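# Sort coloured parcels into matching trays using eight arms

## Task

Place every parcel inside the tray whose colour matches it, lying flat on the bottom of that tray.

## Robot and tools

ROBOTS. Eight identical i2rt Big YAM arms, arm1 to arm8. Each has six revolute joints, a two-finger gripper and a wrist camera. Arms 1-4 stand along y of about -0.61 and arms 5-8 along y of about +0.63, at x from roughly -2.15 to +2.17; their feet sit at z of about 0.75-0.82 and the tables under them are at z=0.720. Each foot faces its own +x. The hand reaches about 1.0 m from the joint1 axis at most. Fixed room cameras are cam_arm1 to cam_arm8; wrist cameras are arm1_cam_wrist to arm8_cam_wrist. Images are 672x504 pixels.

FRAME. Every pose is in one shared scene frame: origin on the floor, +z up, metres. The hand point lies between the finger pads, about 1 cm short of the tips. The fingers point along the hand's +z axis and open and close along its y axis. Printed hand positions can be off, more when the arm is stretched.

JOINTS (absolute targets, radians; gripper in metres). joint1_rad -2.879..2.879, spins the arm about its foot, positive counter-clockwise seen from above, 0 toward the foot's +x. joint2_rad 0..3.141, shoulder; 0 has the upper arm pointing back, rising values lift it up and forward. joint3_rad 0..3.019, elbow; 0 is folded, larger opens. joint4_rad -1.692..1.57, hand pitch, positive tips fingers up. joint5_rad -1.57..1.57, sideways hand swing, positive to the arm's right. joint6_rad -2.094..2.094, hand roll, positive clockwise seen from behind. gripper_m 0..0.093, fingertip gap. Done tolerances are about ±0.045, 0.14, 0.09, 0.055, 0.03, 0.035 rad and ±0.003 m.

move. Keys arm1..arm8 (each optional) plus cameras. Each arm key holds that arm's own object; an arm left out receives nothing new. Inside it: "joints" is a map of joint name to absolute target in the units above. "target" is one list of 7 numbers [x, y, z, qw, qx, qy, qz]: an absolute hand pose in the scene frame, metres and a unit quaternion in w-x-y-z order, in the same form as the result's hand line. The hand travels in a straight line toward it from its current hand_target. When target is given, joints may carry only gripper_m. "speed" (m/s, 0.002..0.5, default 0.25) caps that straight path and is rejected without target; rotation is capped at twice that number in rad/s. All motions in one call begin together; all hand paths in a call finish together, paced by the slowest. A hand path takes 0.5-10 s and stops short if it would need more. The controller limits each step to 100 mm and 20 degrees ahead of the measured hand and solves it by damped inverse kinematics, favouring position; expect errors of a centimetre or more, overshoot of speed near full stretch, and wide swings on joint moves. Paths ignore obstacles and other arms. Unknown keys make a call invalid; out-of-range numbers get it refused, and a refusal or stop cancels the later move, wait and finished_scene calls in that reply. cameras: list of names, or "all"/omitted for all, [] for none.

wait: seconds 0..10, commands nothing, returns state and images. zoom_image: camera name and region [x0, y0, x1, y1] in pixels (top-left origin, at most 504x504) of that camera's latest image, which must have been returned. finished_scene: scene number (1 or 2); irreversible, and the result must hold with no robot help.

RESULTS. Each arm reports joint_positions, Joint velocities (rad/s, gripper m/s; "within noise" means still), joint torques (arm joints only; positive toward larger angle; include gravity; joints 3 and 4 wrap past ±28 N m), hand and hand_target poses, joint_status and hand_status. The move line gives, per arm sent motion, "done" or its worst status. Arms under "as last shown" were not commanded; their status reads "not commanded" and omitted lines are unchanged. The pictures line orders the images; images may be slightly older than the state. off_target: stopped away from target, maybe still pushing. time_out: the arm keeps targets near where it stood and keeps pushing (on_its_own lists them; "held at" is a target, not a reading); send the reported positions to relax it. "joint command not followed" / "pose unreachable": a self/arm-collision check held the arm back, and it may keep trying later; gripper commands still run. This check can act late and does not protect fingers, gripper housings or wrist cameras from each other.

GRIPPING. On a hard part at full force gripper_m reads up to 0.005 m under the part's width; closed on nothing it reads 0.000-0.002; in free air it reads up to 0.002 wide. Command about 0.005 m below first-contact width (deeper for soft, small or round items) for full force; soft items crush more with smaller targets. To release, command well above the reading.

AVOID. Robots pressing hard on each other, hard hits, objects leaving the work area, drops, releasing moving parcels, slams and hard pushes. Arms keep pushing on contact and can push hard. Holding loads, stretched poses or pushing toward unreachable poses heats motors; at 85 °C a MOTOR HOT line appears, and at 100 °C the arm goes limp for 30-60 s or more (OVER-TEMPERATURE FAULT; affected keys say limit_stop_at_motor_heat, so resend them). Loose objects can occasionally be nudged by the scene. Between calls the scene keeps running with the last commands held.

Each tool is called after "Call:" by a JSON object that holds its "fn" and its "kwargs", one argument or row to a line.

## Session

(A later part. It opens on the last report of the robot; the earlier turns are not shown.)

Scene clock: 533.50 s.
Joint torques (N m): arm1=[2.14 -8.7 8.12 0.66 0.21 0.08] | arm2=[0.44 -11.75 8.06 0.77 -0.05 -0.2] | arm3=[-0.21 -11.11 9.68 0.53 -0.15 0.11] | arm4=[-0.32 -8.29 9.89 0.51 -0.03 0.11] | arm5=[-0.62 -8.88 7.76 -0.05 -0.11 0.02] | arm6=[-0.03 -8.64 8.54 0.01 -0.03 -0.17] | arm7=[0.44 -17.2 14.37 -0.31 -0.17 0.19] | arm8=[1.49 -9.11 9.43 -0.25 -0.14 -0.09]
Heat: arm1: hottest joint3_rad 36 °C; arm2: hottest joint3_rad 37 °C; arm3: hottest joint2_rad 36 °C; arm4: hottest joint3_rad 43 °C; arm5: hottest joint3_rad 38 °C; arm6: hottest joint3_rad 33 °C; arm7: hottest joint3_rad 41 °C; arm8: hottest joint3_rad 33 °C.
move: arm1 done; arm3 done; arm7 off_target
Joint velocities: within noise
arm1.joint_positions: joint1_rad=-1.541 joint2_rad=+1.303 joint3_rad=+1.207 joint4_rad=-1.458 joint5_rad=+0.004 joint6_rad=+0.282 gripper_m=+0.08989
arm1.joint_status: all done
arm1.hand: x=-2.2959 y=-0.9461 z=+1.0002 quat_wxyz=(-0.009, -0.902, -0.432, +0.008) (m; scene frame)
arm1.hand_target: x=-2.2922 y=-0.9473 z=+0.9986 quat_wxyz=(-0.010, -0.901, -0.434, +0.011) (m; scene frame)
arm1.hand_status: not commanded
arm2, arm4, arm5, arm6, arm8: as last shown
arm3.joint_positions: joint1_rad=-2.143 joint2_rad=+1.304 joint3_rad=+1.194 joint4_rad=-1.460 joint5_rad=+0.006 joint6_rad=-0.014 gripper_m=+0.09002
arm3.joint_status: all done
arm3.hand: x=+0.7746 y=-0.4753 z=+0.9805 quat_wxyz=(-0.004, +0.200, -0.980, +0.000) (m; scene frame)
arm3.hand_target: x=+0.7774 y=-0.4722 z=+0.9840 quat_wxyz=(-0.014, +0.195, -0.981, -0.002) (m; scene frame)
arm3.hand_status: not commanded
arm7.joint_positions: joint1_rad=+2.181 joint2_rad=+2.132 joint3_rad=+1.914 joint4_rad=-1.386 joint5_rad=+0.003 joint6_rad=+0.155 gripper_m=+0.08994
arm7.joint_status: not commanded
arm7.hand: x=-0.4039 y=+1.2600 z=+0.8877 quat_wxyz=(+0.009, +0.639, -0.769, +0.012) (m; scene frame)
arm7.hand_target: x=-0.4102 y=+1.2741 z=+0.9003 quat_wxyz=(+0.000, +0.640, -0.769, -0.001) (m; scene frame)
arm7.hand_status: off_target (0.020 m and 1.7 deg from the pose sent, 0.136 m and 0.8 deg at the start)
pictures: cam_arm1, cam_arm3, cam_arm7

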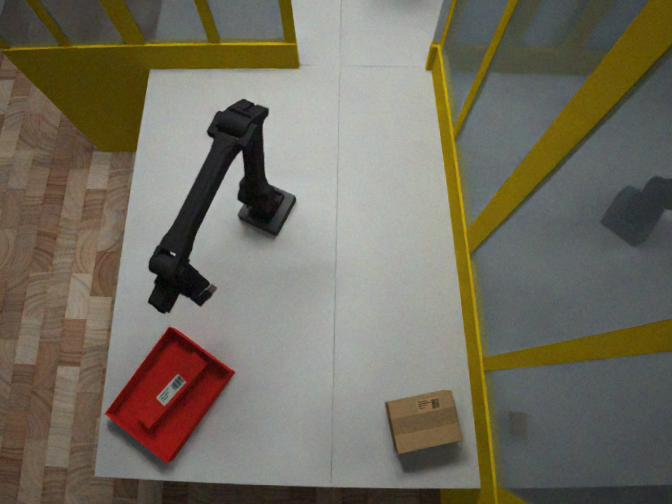

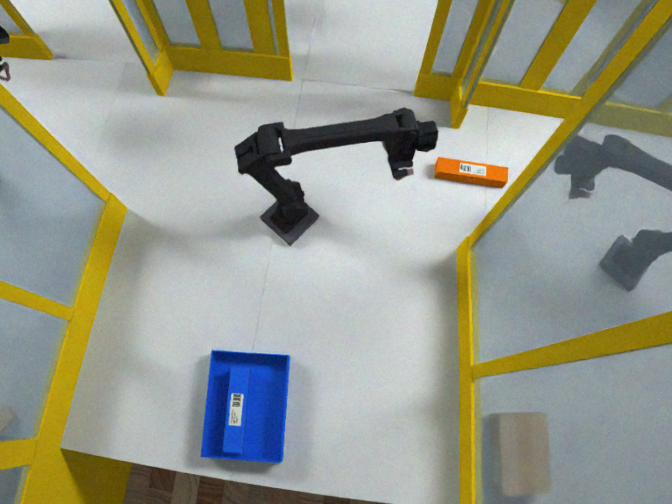

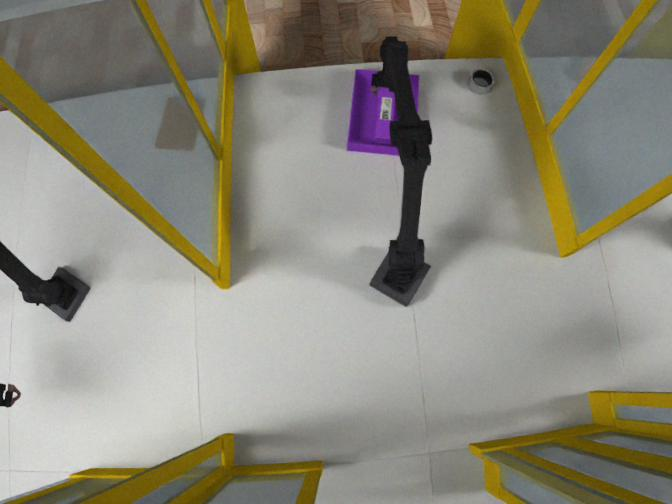

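Call:
{"fn": "move", "kwargs": {
  "arm7": {"joints":{"joint2_rad":1.3,"joint3_rad":1.2,"joint4_rad":-1.45}},
  "arm3": {"target":[1.076,-0.352,0.845,0,-0.0087,1,0]},
  "cameras": ["arm3_cam_wrist","cam_arm7"]
}}

Scene clock: 540.70 s.
Joint torques (N m): arm1=[2.14 -8.59 8.08 0.7 0.17 0.07] | arm2=[0.44 -11.81 8.06 0.77 -0.05 -0.2] | arm3=[-0.56 -23.59 14.01 -0.06 -0.19 0.15] | arm4=[-0.32 -8.29 9.89 0.51 -0.03 0.11] | arm5=[-0.21 -8.88 7.76 -0.06 -0.09 0.06] | arm6=[0.03 -8.59 8.55 0.01 -0.03 -0.17] | arm7=[0.56 -8.94 8.99 -0.09 -0.17 0.19] | arm8=[1.38 -9.05 9.37 -0.39 -0.16 -0.1]
Heat: arm1: hottest joint3_rad 36 °C; arm2: hottest joint3_rad 37 °C; arm3: hottest joint2_rad 35 °C; arm4: hottest joint3_rad 44 °C; arm5: hottest joint3_rad 38 °C; arm6: hottest joint3_rad 33 °C; arm7: hottest joint3_rad 42 °C; arm8: hottest joint3_rad 33 °C.
move: arm3 off_target; arm7 done
Joint velocities: within noise
arm1, arm5: as last shown
arm2.joint_positions: joint1_rad=-1.428 joint2_rad=+1.309 joint3_rad=+1.201 joint4_rad=-1.457 joint5_rad=+0.002 joint6_rad=+0.022 gripper_m=+0.08993
arm2.joint_status: not commanded
arm2.hand: x=-0.6697 y=-0.3015 z=+1.0247 quat_wxyz=(-0.004, +0.493, -0.870, -0.001) (m; scene frame)
arm2.hand_target: x=-0.6704 y=-0.3006 z=+1.0274 quat_wxyz=(-0.009, +0.500, -0.866, -0.005) (m; scene frame)
arm2.hand_status: not commanded
arm3.joint_positions: joint1_rad=-2.143 joint2_rad=+2.242 joint3_rad=+2.073 joint4_rad=-1.442 joint5_rad=+0.006 joint6_rad=+0.353 gripper_m=+0.09002
arm3.joint_status: not commanded
arm3.hand: x=+1.0623 y=-0.3571 z=+0.8315 quat_wxyz=(+0.015, +0.018, -1.000, +0.007) (m; scene frame)
arm3.hand_target: x=+1.0752 y=-0.3524 z=+0.8452 quat_wxyz=(-0.001, +0.009, -1.000, +0.000) (m; scene frame)
arm3.hand_status: off_target (0.020 m and 2.1 deg from the pose sent, 0.353 m and 22.1 deg at the start)
arm4.joint_positions: joint1_rad=+1.801 joint2_rad=+1.306 joint3_rad=+1.205 joint4_rad=-1.456 joint5_rad=+0.011 joint6_rad=-0.402 gripper_m=+0.08990
arm4.joint_status: not commanded
arm4.hand: x=+1.3473 y=-0.4663 z=+0.9856 quat_wxyz=(-0.003, +1.000, +0.007, -0.010) (m; scene frame)
arm4.hand_target: x=+1.3487 y=-0.4643 z=+0.9860 quat_wxyz=(-0.005, +1.000, +0.000, -0.013) (m; scene frame)
arm4.hand_status: not commanded
arm6.joint_positions: joint1_rad=-1.353 joint2_rad=+1.321 joint3_rad=+1.198 joint4_rad=-1.445 joint5_rad=+0.002 joint6_rad=+0.009 gripper_m=+0.08987
arm6.joint_status: not commanded
arm6.hand: x=+0.7043 y=+0.2843 z=+1.0387 quat_wxyz=(+0.000, -0.836, -0.549, +0.002) (m; scene frame)
arm6.hand_target: x=+0.7082 y=+0.2855 z=+1.0470 quat_wxyz=(-0.006, -0.831, -0.556, +0.009) (m; scene frame)
arm6.hand_status: not commanded
arm7.joint_positions: joint1_rad=+2.181 joint2_rad=+1.308 joint3_rad=+1.212 joint4_rad=-1.443 joint5_rad=+0.003 joint6_rad=+0.155 gripper_m=+0.08994
arm7.joint_status: all done
arm7.hand: x=-0.4116 y=+0.9909 z=+1.0314 quat_wxyz=(-0.012, +0.639, -0.769, -0.012) (m; scene frame)
arm7.hand_target: x=-0.4158 y=+0.9853 z=+1.0299 quat_wxyz=(-0.008, +0.640, -0.769, -0.009) (m; scene frame)
arm7.hand_status: not commanded
arm8.joint_positions: joint1_rad=+0.474 joint2_rad=+1.299 joint3_rad=+1.203 joint4_rad=-1.445 joint5_rad=+0.003 joint6_rad=+0.012 gripper_m=+0.08992
arm8.joint_status: not commanded
arm8.hand: x=-1.7109 y=+0.2857 z=+0.9893 quat_wxyz=(-0.009, -0.756, -0.654, +0.013) (m; scene frame)
arm8.hand_target: x=-1.7116 y=+0.2879 z=+0.9874 quat_wxyz=(-0.007, -0.755, -0.656, +0.008) (m; scene frame)
arm8.hand_status: not commanded
pictures: arm3_cam_wrist, cam_arm7
camera_calibration:
arm3_cam_wrist: T_world_to_cam=[[0.0311322, -0.999242, 0.0233754, -0.410494], [-0.79561, -0.0106183, 0.605715, 0.343555], [-0.605008, -0.037455, -0.795338, 1.41463], [0, 0, 0, 1]] pos_world=[1.14198, -0.35355, 0.926609]

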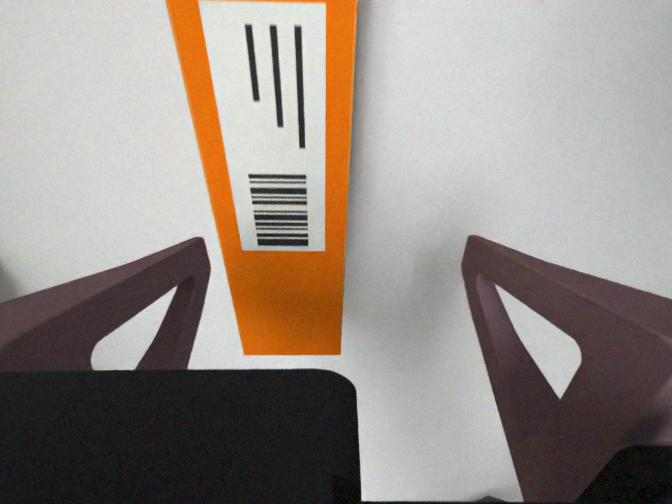

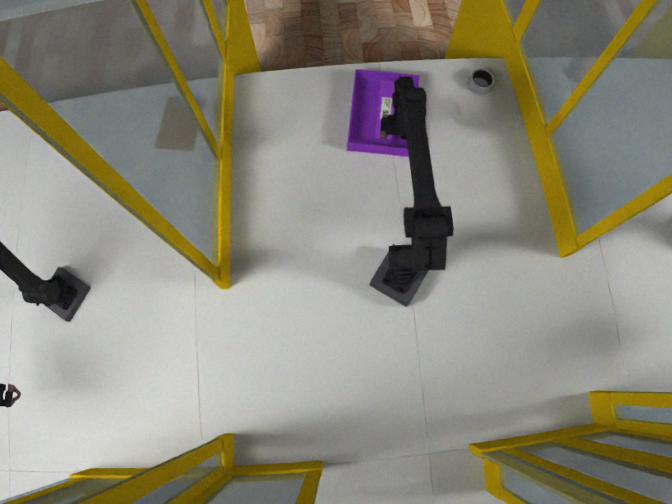

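Call:
{"fn": "move", "kwargs": {
  "arm3": {"target":[1.086,-0.325,0.83,0,-0.0087,1,0],"speed":0.15},
  "cameras": ["arm3_cam_wrist"]
}}

Scene clock: 554.60 s.
Joint torques (N m): arm1=[2.32 -8.47 8.09 0.68 0.18 0.04] | arm2=[0.44 -11.81 8.06 0.77 -0.05 -0.2] | arm3=[0.5 -24.59 14.05 -0.35 -0.21 0.17] | arm4=[-0.32 -8.23 9.89 0.51 -0.03 0.11] | arm5=[-0.15 -8.18 7.86 0.01 -0.14 0.04] | arm6=[0.09 -8.59 8.55 0.02 -0.03 -0.17] | arm7=[0.5 -8.88 9.05 -0.02 -0.15 0.19] | arm8=[1.49 -8.88 9.29 -0.34 -0.15 -0.1]
Heat: arm1: hottest joint3_rad 35 °C; arm2: hottest joint3_rad 37 °C; arm3: hottest joint2_rad 35 °C; arm4: hottest joint3_rad 44 °C; arm5: hottest joint3_rad 38 °C; arm6: hottest joint3_rad 33 °C; arm7: hottest joint3_rad 42 °C; arm8: hottest joint3_rad 33 °C.
move: arm3 off_target
Joint velocities: within noise
arm1, arm2, arm4, arm5, arm6, arm7, arm8: as last shown
arm3.joint_positions: joint1_rad=-2.127 joint2_rad=+2.321 joint3_rad=+2.172 joint4_rad=-1.464 joint5_rad=+0.006 joint6_rad=+0.383 gripper_m=+0.09002
arm3.joint_status: not commanded
arm3.hand: x=+1.0764 y=-0.3392 z=+0.8154 quat_wxyz=(+0.016, +0.011, -1.000, +0.008) (m; scene frame)
arm3.hand_target: x=+1.0849 y=-0.3254 z=+0.8301 quat_wxyz=(+0.000, +0.009, -1.000, -0.001) (m; scene frame)
arm3.hand_status: off_target (0.023 m and 2.0 deg from the pose sent, 0.040 m and 2.1 deg at the start)
pictures: arm3_cam_wrist
camera_calibration:
arm3_cam_wrist: T_world_to_cam=[[0.017469, -0.99953, 0.0252047, -0.379526], [-0.794729, 0.00141586, 0.606963, 0.366925], [-0.606713, -0.0306339, -0.794331, 1.41437], [0, 0, 0, 1]] pos_world=[1.15635, -0.33654, 0.910334]

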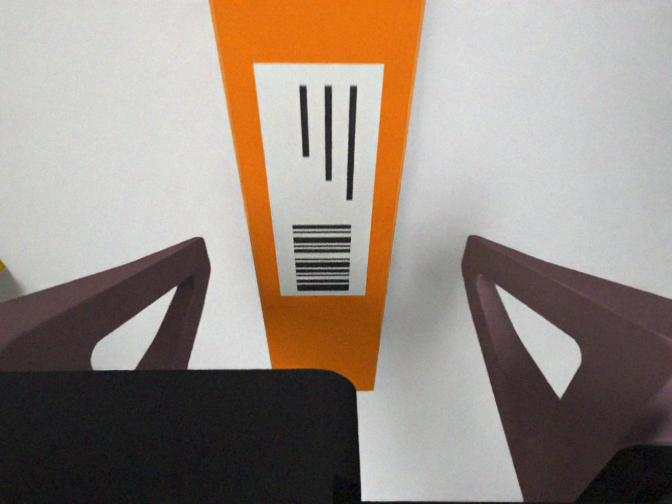

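Call:
{"fn": "move", "kwargs": {
  "arm3": {"target":[1.083,-0.320,0.748,0,-0.0087,1,0],"speed":0.2},
  "cameras": ["arm3_cam_wrist"]
}}

Call:
{"fn": "move", "kwargs": {
  "arm3": {"joints":{"gripper_m":0.05}},
  "cameras": ["arm3_cam_wrist"]
}}

Scene clock: 560.30 s.
Joint torques (N m): arm1=[2.67 -8.76 8.06 0.66 0.21 0.07] | arm2=[0.44 -11.81 8.06 0.77 -0.05 -0.2] | arm3=[0.73 -26.29 9.61 0.58 -0.21 0.14] | arm4=[-0.32 -8.29 9.89 0.51 -0.03 0.11] | arm5=[-0.38 -8.59 7.71 -0.18 -0.09 0.06] | arm6=[0.03 -8.64 8.54 0.01 -0.03 -0.17] | arm7=[0.5 -9 9.05 -0.09 -0.17 0.2] | arm8=[1.55 -8.76 9.37 -0.38 -0.15 -0.11]
Heat: arm1: hottest joint3_rad 35 °C; arm2: hottest joint3_rad 37 °C; arm3: hottest joint2_rad 35 °C; arm4: hottest joint3_rad 44 °C; arm5: hottest joint3_rad 39 °C; arm6: hottest joint3_rad 33 °C; arm7: hottest joint3_rad 42 °C; arm8: hottest joint3_rad 33 °C.
move: arm3 off_target
Joint velocities: within noise
arm1, arm2, arm4, arm5, arm6, arm7, arm8: as last shown
arm3.joint_positions: joint1_rad=-2.121 joint2_rad=+2.391 joint3_rad=+2.102 joint4_rad=-1.318 joint5_rad=+0.006 joint6_rad=+0.391 gripper_m=+0.09002
arm3.joint_status: not commanded
arm3.hand: x=+1.0801 y=-0.3330 z=+0.7416 quat_wxyz=(+0.013, +0.010, -1.000, +0.007) (m; scene frame)
arm3.hand_target: x=+1.0828 y=-0.3201 z=+0.7483 quat_wxyz=(+0.000, +0.009, -1.000, +0.000) (m; scene frame)
arm3.hand_status: off_target (0.015 m and 1.7 deg from the pose sent, 0.070 m and 2.0 deg at the start)
pictures: arm3_cam_wrist
camera_calibration:
arm3_cam_wrist: T_world_to_cam=[[0.0150266, -0.999619, 0.0231387, -0.367423], [-0.798207, 0.00194468, 0.60238, 0.421911], [-0.602195, -0.0275212, -0.797874, 1.35691], [0, 0, 0, 1]] pos_world=[1.15942, -0.33076, 0.836995]

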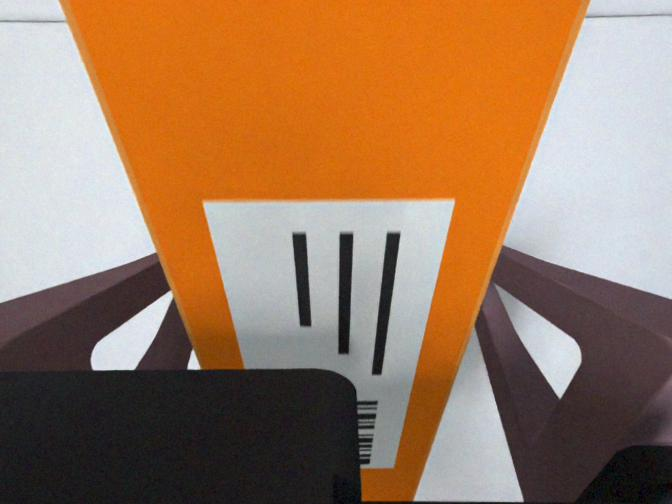

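Scene clock: 560.90 s.
Joint torques (N m): arm1=[2.2 -8.64 8.13 0.59 0.2 0.06] | arm2=[0.44 -11.81 8.06 0.77 -0.05 -0.2] | arm3=[0.67 -26.17 9.7 0.53 -0.2 0.13] | arm4=[-0.38 -8.29 9.89 0.51 -0.03 0.11] | arm5=[-0.67 -8.35 7.76 -0.05 -0.12 0.03] | arm6=[-0.03 -8.7 8.51 0.01 -0.03 -0.17] | arm7=[0.44 -8.82 9.06 -0.1 -0.17 0.18] | arm8=[1.61 -8.7 9.31 -0.32 -0.15 -0.1]
Heat: arm1: hottest joint3_rad 35 °C; arm2: hottest joint3_rad 37 °C; arm3: hottest joint2_rad 35 °C; arm4: hottest joint3_rad 44 °C; arm5: hottest joint3_rad 39 °C; arm6: hottest joint3_rad 33 °C; arm7: hottest joint3_rad 42 °C; arm8: hottest joint3_rad 33 °C.
move: arm3 off_target
Joint velocities: within noise
arm1, arm2, arm4, arm5, arm6, arm7, arm8: as last shown
arm3.joint_positions: joint1_rad=-2.121 joint2_rad=+2.391 joint3_rad=+2.102 joint4_rad=-1.318 joint5_rad=+0.005 joint6_rad=+0.391 gripper_m=+0.05863
arm3.joint_status: gripper_m off_target (ended at +0.05866, target +0.05000)
arm3.hand: x=+1.0801 y=-0.3329 z=+0.7416 quat_wxyz=(+0.013, +0.010, -1.000, +0.007) (m; scene frame)
arm3.hand_target: x=+1.0828 y=-0.3201 z=+0.7483 quat_wxyz=(+0.000, +0.009, -1.000, +0.000) (m; scene frame)
arm3.hand_status: not commanded
pictures: arm3_cam_wrist
camera_calibration:
arm3_cam_wrist: T_world_to_cam=[[0.0146287, -0.999636, 0.0226497, -0.36654], [-0.798329, 0.00196224, 0.602219, 0.422217], [-0.602044, -0.0268916, -0.79801, 1.35709], [0, 0, 0, 1]] pos_world=[1.15946, -0.330741, 0.837009]

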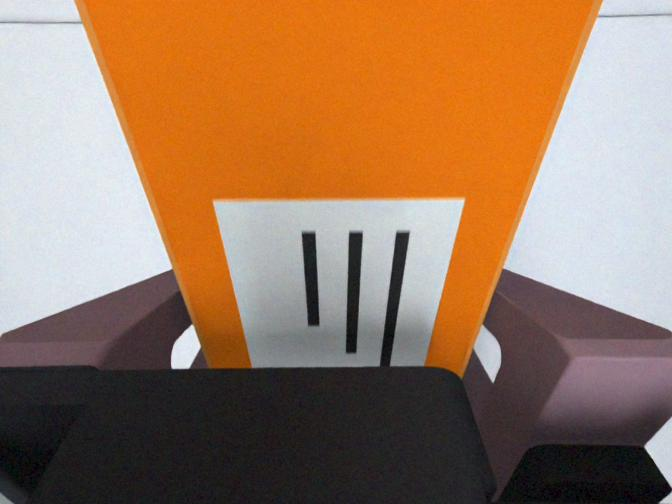

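Call:
{"fn": "move", "kwargs": {
  "arm3": {"target":[1.07,-0.335,0.90,0,-0.0087,1,0],"speed":0.3},
  "cameras": []
}}

Call:
{"fn": "move", "kwargs": {
  "arm3": {"joints":{"joint2_rad":1.3,"joint3_rad":1.2,"joint4_rad":-1.45,"joint6_rad":0.07}},
  "cameras": []
}}

Call:
{"fn": "move", "kwargs": {
  "arm3": {"joints":{"joint1_rad":-1.2}},
  "cameras": []
}}

Call:
{"fn": "move", "kwargs": {
  "arm3": {"target":[0.59,0.01,0.86,0,-0.5878,0.8090,0],"speed":0.3},
  "cameras": ["cam_arm3"]
}}

Call:
{"fn": "move", "kwargs": {
  "arm3": {"target":[0.59,0.01,0.752,0,-0.5878,0.8090,0],"speed":0.15},
  "cameras": ["cam_arm6"]
}}

Scene clock: 574.80 s.
Joint torques (N m): arm1=[2.37 -8.88 8.1 0.62 0.18 0.09] | arm2=[0.44 -11.81 8.06 0.77 -0.05 -0.2] | arm3=[-0.21 -25.76 14.49 -0.46 -0.18 0.01] | arm4=[-0.32 -8.29 9.89 0.51 -0.03 0.11] | arm5=[-0.62 -8.41 7.83 -0.17 -0.14 0.05] | arm6=[0.03 -8.59 8.55 0.01 -0.02 -0.17] | arm7=[0.62 -8.94 9.05 -0.09 -0.17 0.2] | arm8=[1.79 -8.82 9.29 -0.29 -0.14 -0.1]
Heat: arm1: hottest joint3_rad 34 °C; arm2: hottest joint3_rad 37 °C; arm3: hottest joint2_rad 35 °C; arm4: hottest joint3_rad 44 °C; arm5: hottest joint3_rad 39 °C; arm6: hottest joint3_rad 33 °C; arm7: hottest joint3_rad 42 °C; arm8: hottest joint3_rad 33 °C.
move: arm3 off_target
Joint velocities: within noise
arm1, arm2, arm4, arm5, arm6, arm7, arm8: as last shown
arm3.joint_positions: joint1_rad=-2.121 joint2_rad=+2.257 joint3_rad=+2.197 joint4_rad=-1.580 joint5_rad=+0.005 joint6_rad=+0.391 gripper_m=+0.05863
arm3.joint_status: not commanded
arm3.hand: x=+1.0578 y=-0.3431 z=+0.8689 quat_wxyz=(+0.028, +0.010, -0.999, +0.013) (m; scene frame)
arm3.hand_target: x=+1.0684 y=-0.3357 z=+0.9000 quat_wxyz=(+0.000, +0.009, -1.000, +0.000) (m; scene frame)
arm3.hand_status: off_target (0.034 m and 3.5 deg from the pose sent, 0.159 m and 1.6 deg at the start; pose on its path clipped on 10 of 46 steps)
pictures: none
No camera images: "cameras" was empty.

Scene clock: 576.43 s.
Joint torques (N m): arm1=[2.49 -8.47 8.1 0.68 0.19 0.06] | arm2=[0.38 -11.81 8.08 0.77 -0.05 -0.2] | arm3=[-0.44 -11.4 9.74 0.5 -0.21 -0.23] | arm4=[-0.38 -8.29 9.89 0.51 -0.03 0.11] | arm5=[-0.67 -8.47 7.87 -0.09 -0.16 0.07] | arm6=[0.03 -8.7 8.54 -0.01 -0.02 -0.17] | arm7=[0.56 -9.17 9.06 -0.12 -0.17 0.19] | arm8=[1.61 -8.7 9.36 -0.29 -0.13 -0.12]
Heat: arm1: hottest joint3_rad 34 °C; arm2: hottest joint3_rad 37 °C; arm3: hottest joint2_rad 35 °C; arm4: hottest joint3_rad 44 °C; arm5: hottest joint3_rad 39 °C; arm6: hottest joint3_rad 33 °C; arm7: hottest joint3_rad 42 °C; arm8: hottest joint3_rad 33 °C.
move: arm3 done
Joint velocities: arm1=[within noise] | arm2=[within noise] | arm3=[within noise] | arm4=[within noise] | arm5=[within noise] | arm6=[-0.005 0.005 0.002 -0.017 0.168 -0.022 0.002] | arm7=[within noise] | arm8=[within noise]
arm1, arm2, arm4, arm5, arm6, arm7, arm8: as last shown
arm3.joint_positions: joint1_rad=-2.121 joint2_rad=+1.306 joint3_rad=+1.193 joint4_rad=-1.460 joint5_rad=+0.005 joint6_rad=+0.087 gripper_m=+0.05863
arm3.joint_status: all done
arm3.hand: x=+0.7714 y=-0.4680 z=+0.9793 quat_wxyz=(-0.003, +0.161, -0.987, +0.000) (m; scene frame)
arm3.hand_target: x=+0.7743 y=-0.4650 z=+0.9841 quat_wxyz=(-0.014, +0.171, -0.985, -0.004) (m; scene frame)
arm3.hand_status: not commanded
pictures: none
No camera images: "cameras" was empty.

Scene clock: 577.97 s.
Joint torques (N m): arm1=[2.43 -8.7 8.18 0.62 0.17 0.07] | arm2=[0.44 -11.81 8.06 0.77 -0.05 -0.2] | arm3=[0.32 -11.46 9.81 0.46 -0.15 -0.2] | arm4=[-0.38 -8.29 9.88 0.51 -0.03 0.11] | arm5=[-0.62 -8.64 7.8 -0.02 -0.11 0.05] | arm6=[-0.03 -8.59 8.55 -0.01 -0.03 -0.18] | arm7=[0.62 -8.94 9.03 -0.09 -0.17 0.19] | arm8=[1.49 -9.11 9.36 -0.28 -0.15 -0.1]
Heat: arm1: hottest joint3_rad 34 °C; arm2: hottest joint3_rad 37 °C; arm3: hottest joint2_rad 35 °C; arm4: hottest joint3_rad 44 °C; arm5: hottest joint3_rad 39 °C; arm6: hottest joint3_rad 33 °C; arm7: hottest joint3_rad 42 °C; arm8: hottest joint3_rad 33 °C.
move: arm3 done
Joint velocities: within noise
arm1, arm2, arm4, arm6, arm7, arm8: as last shown
arm3.joint_positions: joint1_rad=-1.211 joint2_rad=+1.306 joint3_rad=+1.193 joint4_rad=-1.460 joint5_rad=+0.004 joint6_rad=+0.085 gripper_m=+0.05865
arm3.joint_status: all done
arm3.hand: x=+0.5265 y=-0.2577 z=+0.9791 quat_wxyz=(-0.005, +0.579, -0.815, +0.001) (m; scene frame)
arm3.hand_target: x=+0.5231 y=-0.2528 z=+0.9840 quat_wxyz=(-0.013, +0.589, -0.808, -0.006) (m; scene frame)
arm3.hand_status: not commanded
arm5.joint_positions: joint1_rad=+0.665 joint2_rad=+1.311 joint3_rad=+1.182 joint4_rad=-1.440 joint5_rad=-0.001 joint6_rad=-0.010 gripper_m=+0.09014
arm5.joint_status: not commanded
arm5.hand: x=+1.8241 y=+0.4979 z=+1.0073 quat_wxyz=(-0.002, +0.979, +0.205, +0.001) (m; scene frame)
arm5.hand_target: x=+1.8232 y=+0.4955 z=+1.0178 quat_wxyz=(+0.000, +0.979, +0.203, -0.008) (m; scene frame)
arm5.hand_status: not commanded
pictures: none
No camera images: "cameras" was empty.

Scene clock: 580.00 s.
Joint torques (N m): arm1=[2.32 -8.35 8.03 0.59 0.2 0.05] | arm2=[0.44 -11.81 8.06 0.77 -0.05 -0.2] | arm3=[-0.21 -22.36 13.87 -0.39 -0.26 -0.21] | arm4=[-0.38 -8.29 9.89 0.51 -0.03 0.11] | arm5=[-0.32 -8.47 7.87 -0.01 -0.08 0.03] | arm6=[-0.03 -8.64 8.54 0.02 -0.02 -0.18] | arm7=[0.67 -9 9.06 -0.1 -0.17 0.18] | arm8=[1.44 -8.82 9.33 -0.32 -0.16 -0.1]
Heat: arm1: hottest joint3_rad 34 °C; arm2: hottest joint3_rad 37 °C; arm3: hottest joint2_rad 35 °C; arm4: hottest joint3_rad 44 °C; arm5: hottest joint3_rad 39 °C; arm6: hottest joint3_rad 33 °C; arm7: hottest joint3_rad 42 °C; arm8: hottest joint3_rad 33 °C.
move: arm3 off_target
Joint velocities: within noise
arm1.joint_positions: joint1_rad=-1.541 joint2_rad=+1.303 joint3_rad=+1.207 joint4_rad=-1.458 joint5_rad=+0.004 joint6_rad=+0.282 gripper_m=+0.08989
arm1.joint_status: not commanded
arm1.hand: x=-2.2959 y=-0.9461 z=+1.0002 quat_wxyz=(-0.009, -0.902, -0.432, +0.008) (m; scene frame)
arm1.hand_target: x=-2.2922 y=-0.9473 z=+0.9986 quat_wxyz=(-0.010, -0.901, -0.434, +0.011) (m; scene frame)
arm1.hand_status: not commanded
arm2, arm4, arm5, arm6, arm7, arm8: as last shown
arm3.joint_positions: joint1_rad=-1.211 joint2_rad=+2.085 joint3_rad=+1.827 joint4_rad=-1.364 joint5_rad=+0.000 joint6_rad=+0.085 gripper_m=+0.05865
arm3.joint_status: not commanded
arm3.hand: x=+0.5905 y=-0.0081 z=+0.8395 quat_wxyz=(+0.016, +0.579, -0.815, +0.016) (m; scene frame)
arm3.hand_target: x=+0.5896 y=+0.0088 z=+0.8603 quat_wxyz=(+0.000, +0.588, -0.809, +0.000) (m; scene frame)
arm3.hand_status: off_target (0.027 m and 2.9 deg from the pose sent, 0.300 m and 1.4 deg at the start)
pictures: cam_arm3

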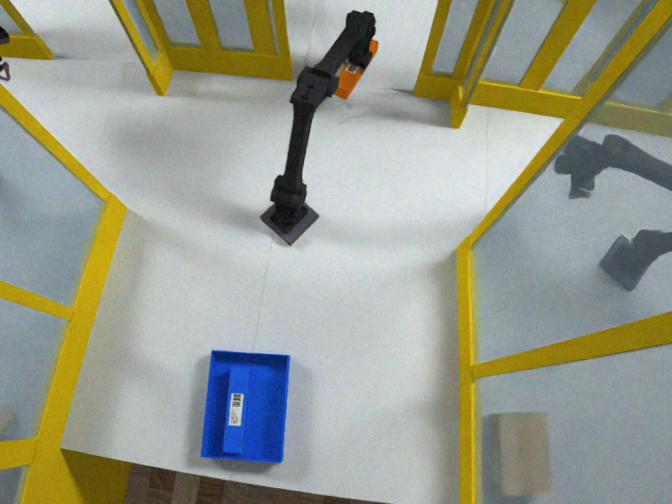

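Scene clock: 581.47 s.
Joint torques (N m): arm1=[2.37 -8.59 8.1 0.58 0.2 0.05] | arm2=[0.38 -11.81 8.08 0.77 -0.05 -0.2] | arm3=[-0.09 -23.06 9.03 0.57 -0.25 -0.2] | arm4=[-0.38 -8.29 9.89 0.51 -0.03 0.11] | arm5=[-0.26 -8.29 7.86 -0.09 -0.1 0.05] | arm6=[-0.03 -8.59 8.54 0.01 -0.03 -0.17] | arm7=[0.5 -9.11 9.07 -0.1 -0.15 0.2] | arm8=[1.49 -8.82 9.33 -0.34 -0.16 -0.11]
Heat: arm1: hottest joint3_rad 34 °C; arm2: hottest joint3_rad 37 °C; arm3: hottest joint2_rad 35 °C; arm4: hottest joint3_rad 44 °C; arm5: hottest joint3_rad 39 °C; arm6: hottest joint3_rad 33 °C; arm7: hottest joint3_rad 42 °C; arm8: hottest joint3_rad 33 °C.
move: arm3 off_target
Joint velocities: within noise
arm1, arm5: as last shown
arm2.joint_positions: joint1_rad=-1.428 joint2_rad=+1.309 joint3_rad=+1.201 joint4_rad=-1.457 joint5_rad=+0.002 joint6_rad=+0.022 gripper_m=+0.08993
arm2.joint_status: not commanded
arm2.hand: x=-0.6697 y=-0.3015 z=+1.0247 quat_wxyz=(-0.004, +0.493, -0.870, -0.001) (m; scene frame)
arm2.hand_target: x=-0.6704 y=-0.3006 z=+1.0274 quat_wxyz=(-0.009, +0.500, -0.866, -0.005) (m; scene frame)
arm2.hand_status: not commanded
arm3.joint_positions: joint1_rad=-1.211 joint2_rad=+2.189 joint3_rad=+1.745 joint4_rad=-1.161 joint5_rad=+0.000 joint6_rad=+0.085 gripper_m=+0.05865
arm3.joint_status: not commanded
arm3.hand: x=+0.5933 y=+0.0014 z=+0.7461 quat_wxyz=(+0.009, +0.579, -0.815, +0.010) (m; scene frame)
arm3.hand_target: x=+0.5899 y=+0.0098 z=+0.7522 quat_wxyz=(+0.000, +0.588, -0.809, +0.000) (m; scene frame)
arm3.hand_status: off_target (0.011 m and 2.0 deg from the pose sent, 0.089 m and 2.9 deg at the start)
arm4.joint_positions: joint1_rad=+1.801 joint2_rad=+1.306 joint3_rad=+1.205 joint4_rad=-1.456 joint5_rad=+0.011 joint6_rad=-0.402 gripper_m=+0.08990
arm4.joint_status: not commanded
arm4.hand: x=+1.3473 y=-0.4663 z=+0.9856 quat_wxyz=(-0.003, +1.000, +0.007, -0.010) (m; scene frame)
arm4.hand_target: x=+1.3487 y=-0.4643 z=+0.9860 quat_wxyz=(-0.005, +1.000, +0.000, -0.013) (m; scene frame)
arm4.hand_status: not commanded
arm6.joint_positions: joint1_rad=-1.353 joint2_rad=+1.321 joint3_rad=+1.198 joint4_rad=-1.445 joint5_rad=+0.002 joint6_rad=+0.009 gripper_m=+0.08987
arm6.joint_status: not commanded
arm6.hand: x=+0.7043 y=+0.2843 z=+1.0387 quat_wxyz=(+0.000, -0.836, -0.549, +0.002) (m; scene frame)
arm6.hand_target: x=+0.7082 y=+0.2855 z=+1.0470 quat_wxyz=(-0.006, -0.831, -0.556, +0.009) (m; scene frame)
arm6.hand_status: not commanded
arm7.joint_positions: joint1_rad=+2.181 joint2_rad=+1.308 joint3_rad=+1.212 joint4_rad=-1.443 joint5_rad=+0.003 joint6_rad=+0.155 gripper_m=+0.08994
arm7.joint_status: not commanded
arm7.hand: x=-0.4116 y=+0.9909 z=+1.0314 quat_wxyz=(-0.012, +0.639, -0.769, -0.012) (m; scene frame)
arm7.hand_target: x=-0.4158 y=+0.9853 z=+1.0299 quat_wxyz=(-0.008, +0.640, -0.769, -0.009) (m; scene frame)
arm7.hand_status: not commanded
arm8.joint_positions: joint1_rad=+0.474 joint2_rad=+1.299 joint3_rad=+1.203 joint4_rad=-1.445 joint5_rad=+0.003 joint6_rad=+0.012 gripper_m=+0.08992
arm8.joint_status: not commanded
arm8.hand: x=-1.7109 y=+0.2857 z=+0.9893 quat_wxyz=(-0.009, -0.756, -0.654, +0.013) (m; scene frame)
arm8.hand_target: x=-1.7116 y=+0.2879 z=+0.9874 quat_wxyz=(-0.007, -0.755, -0.656, +0.008) (m; scene frame)
arm8.hand_status: not commanded
pictures: cam_arm6

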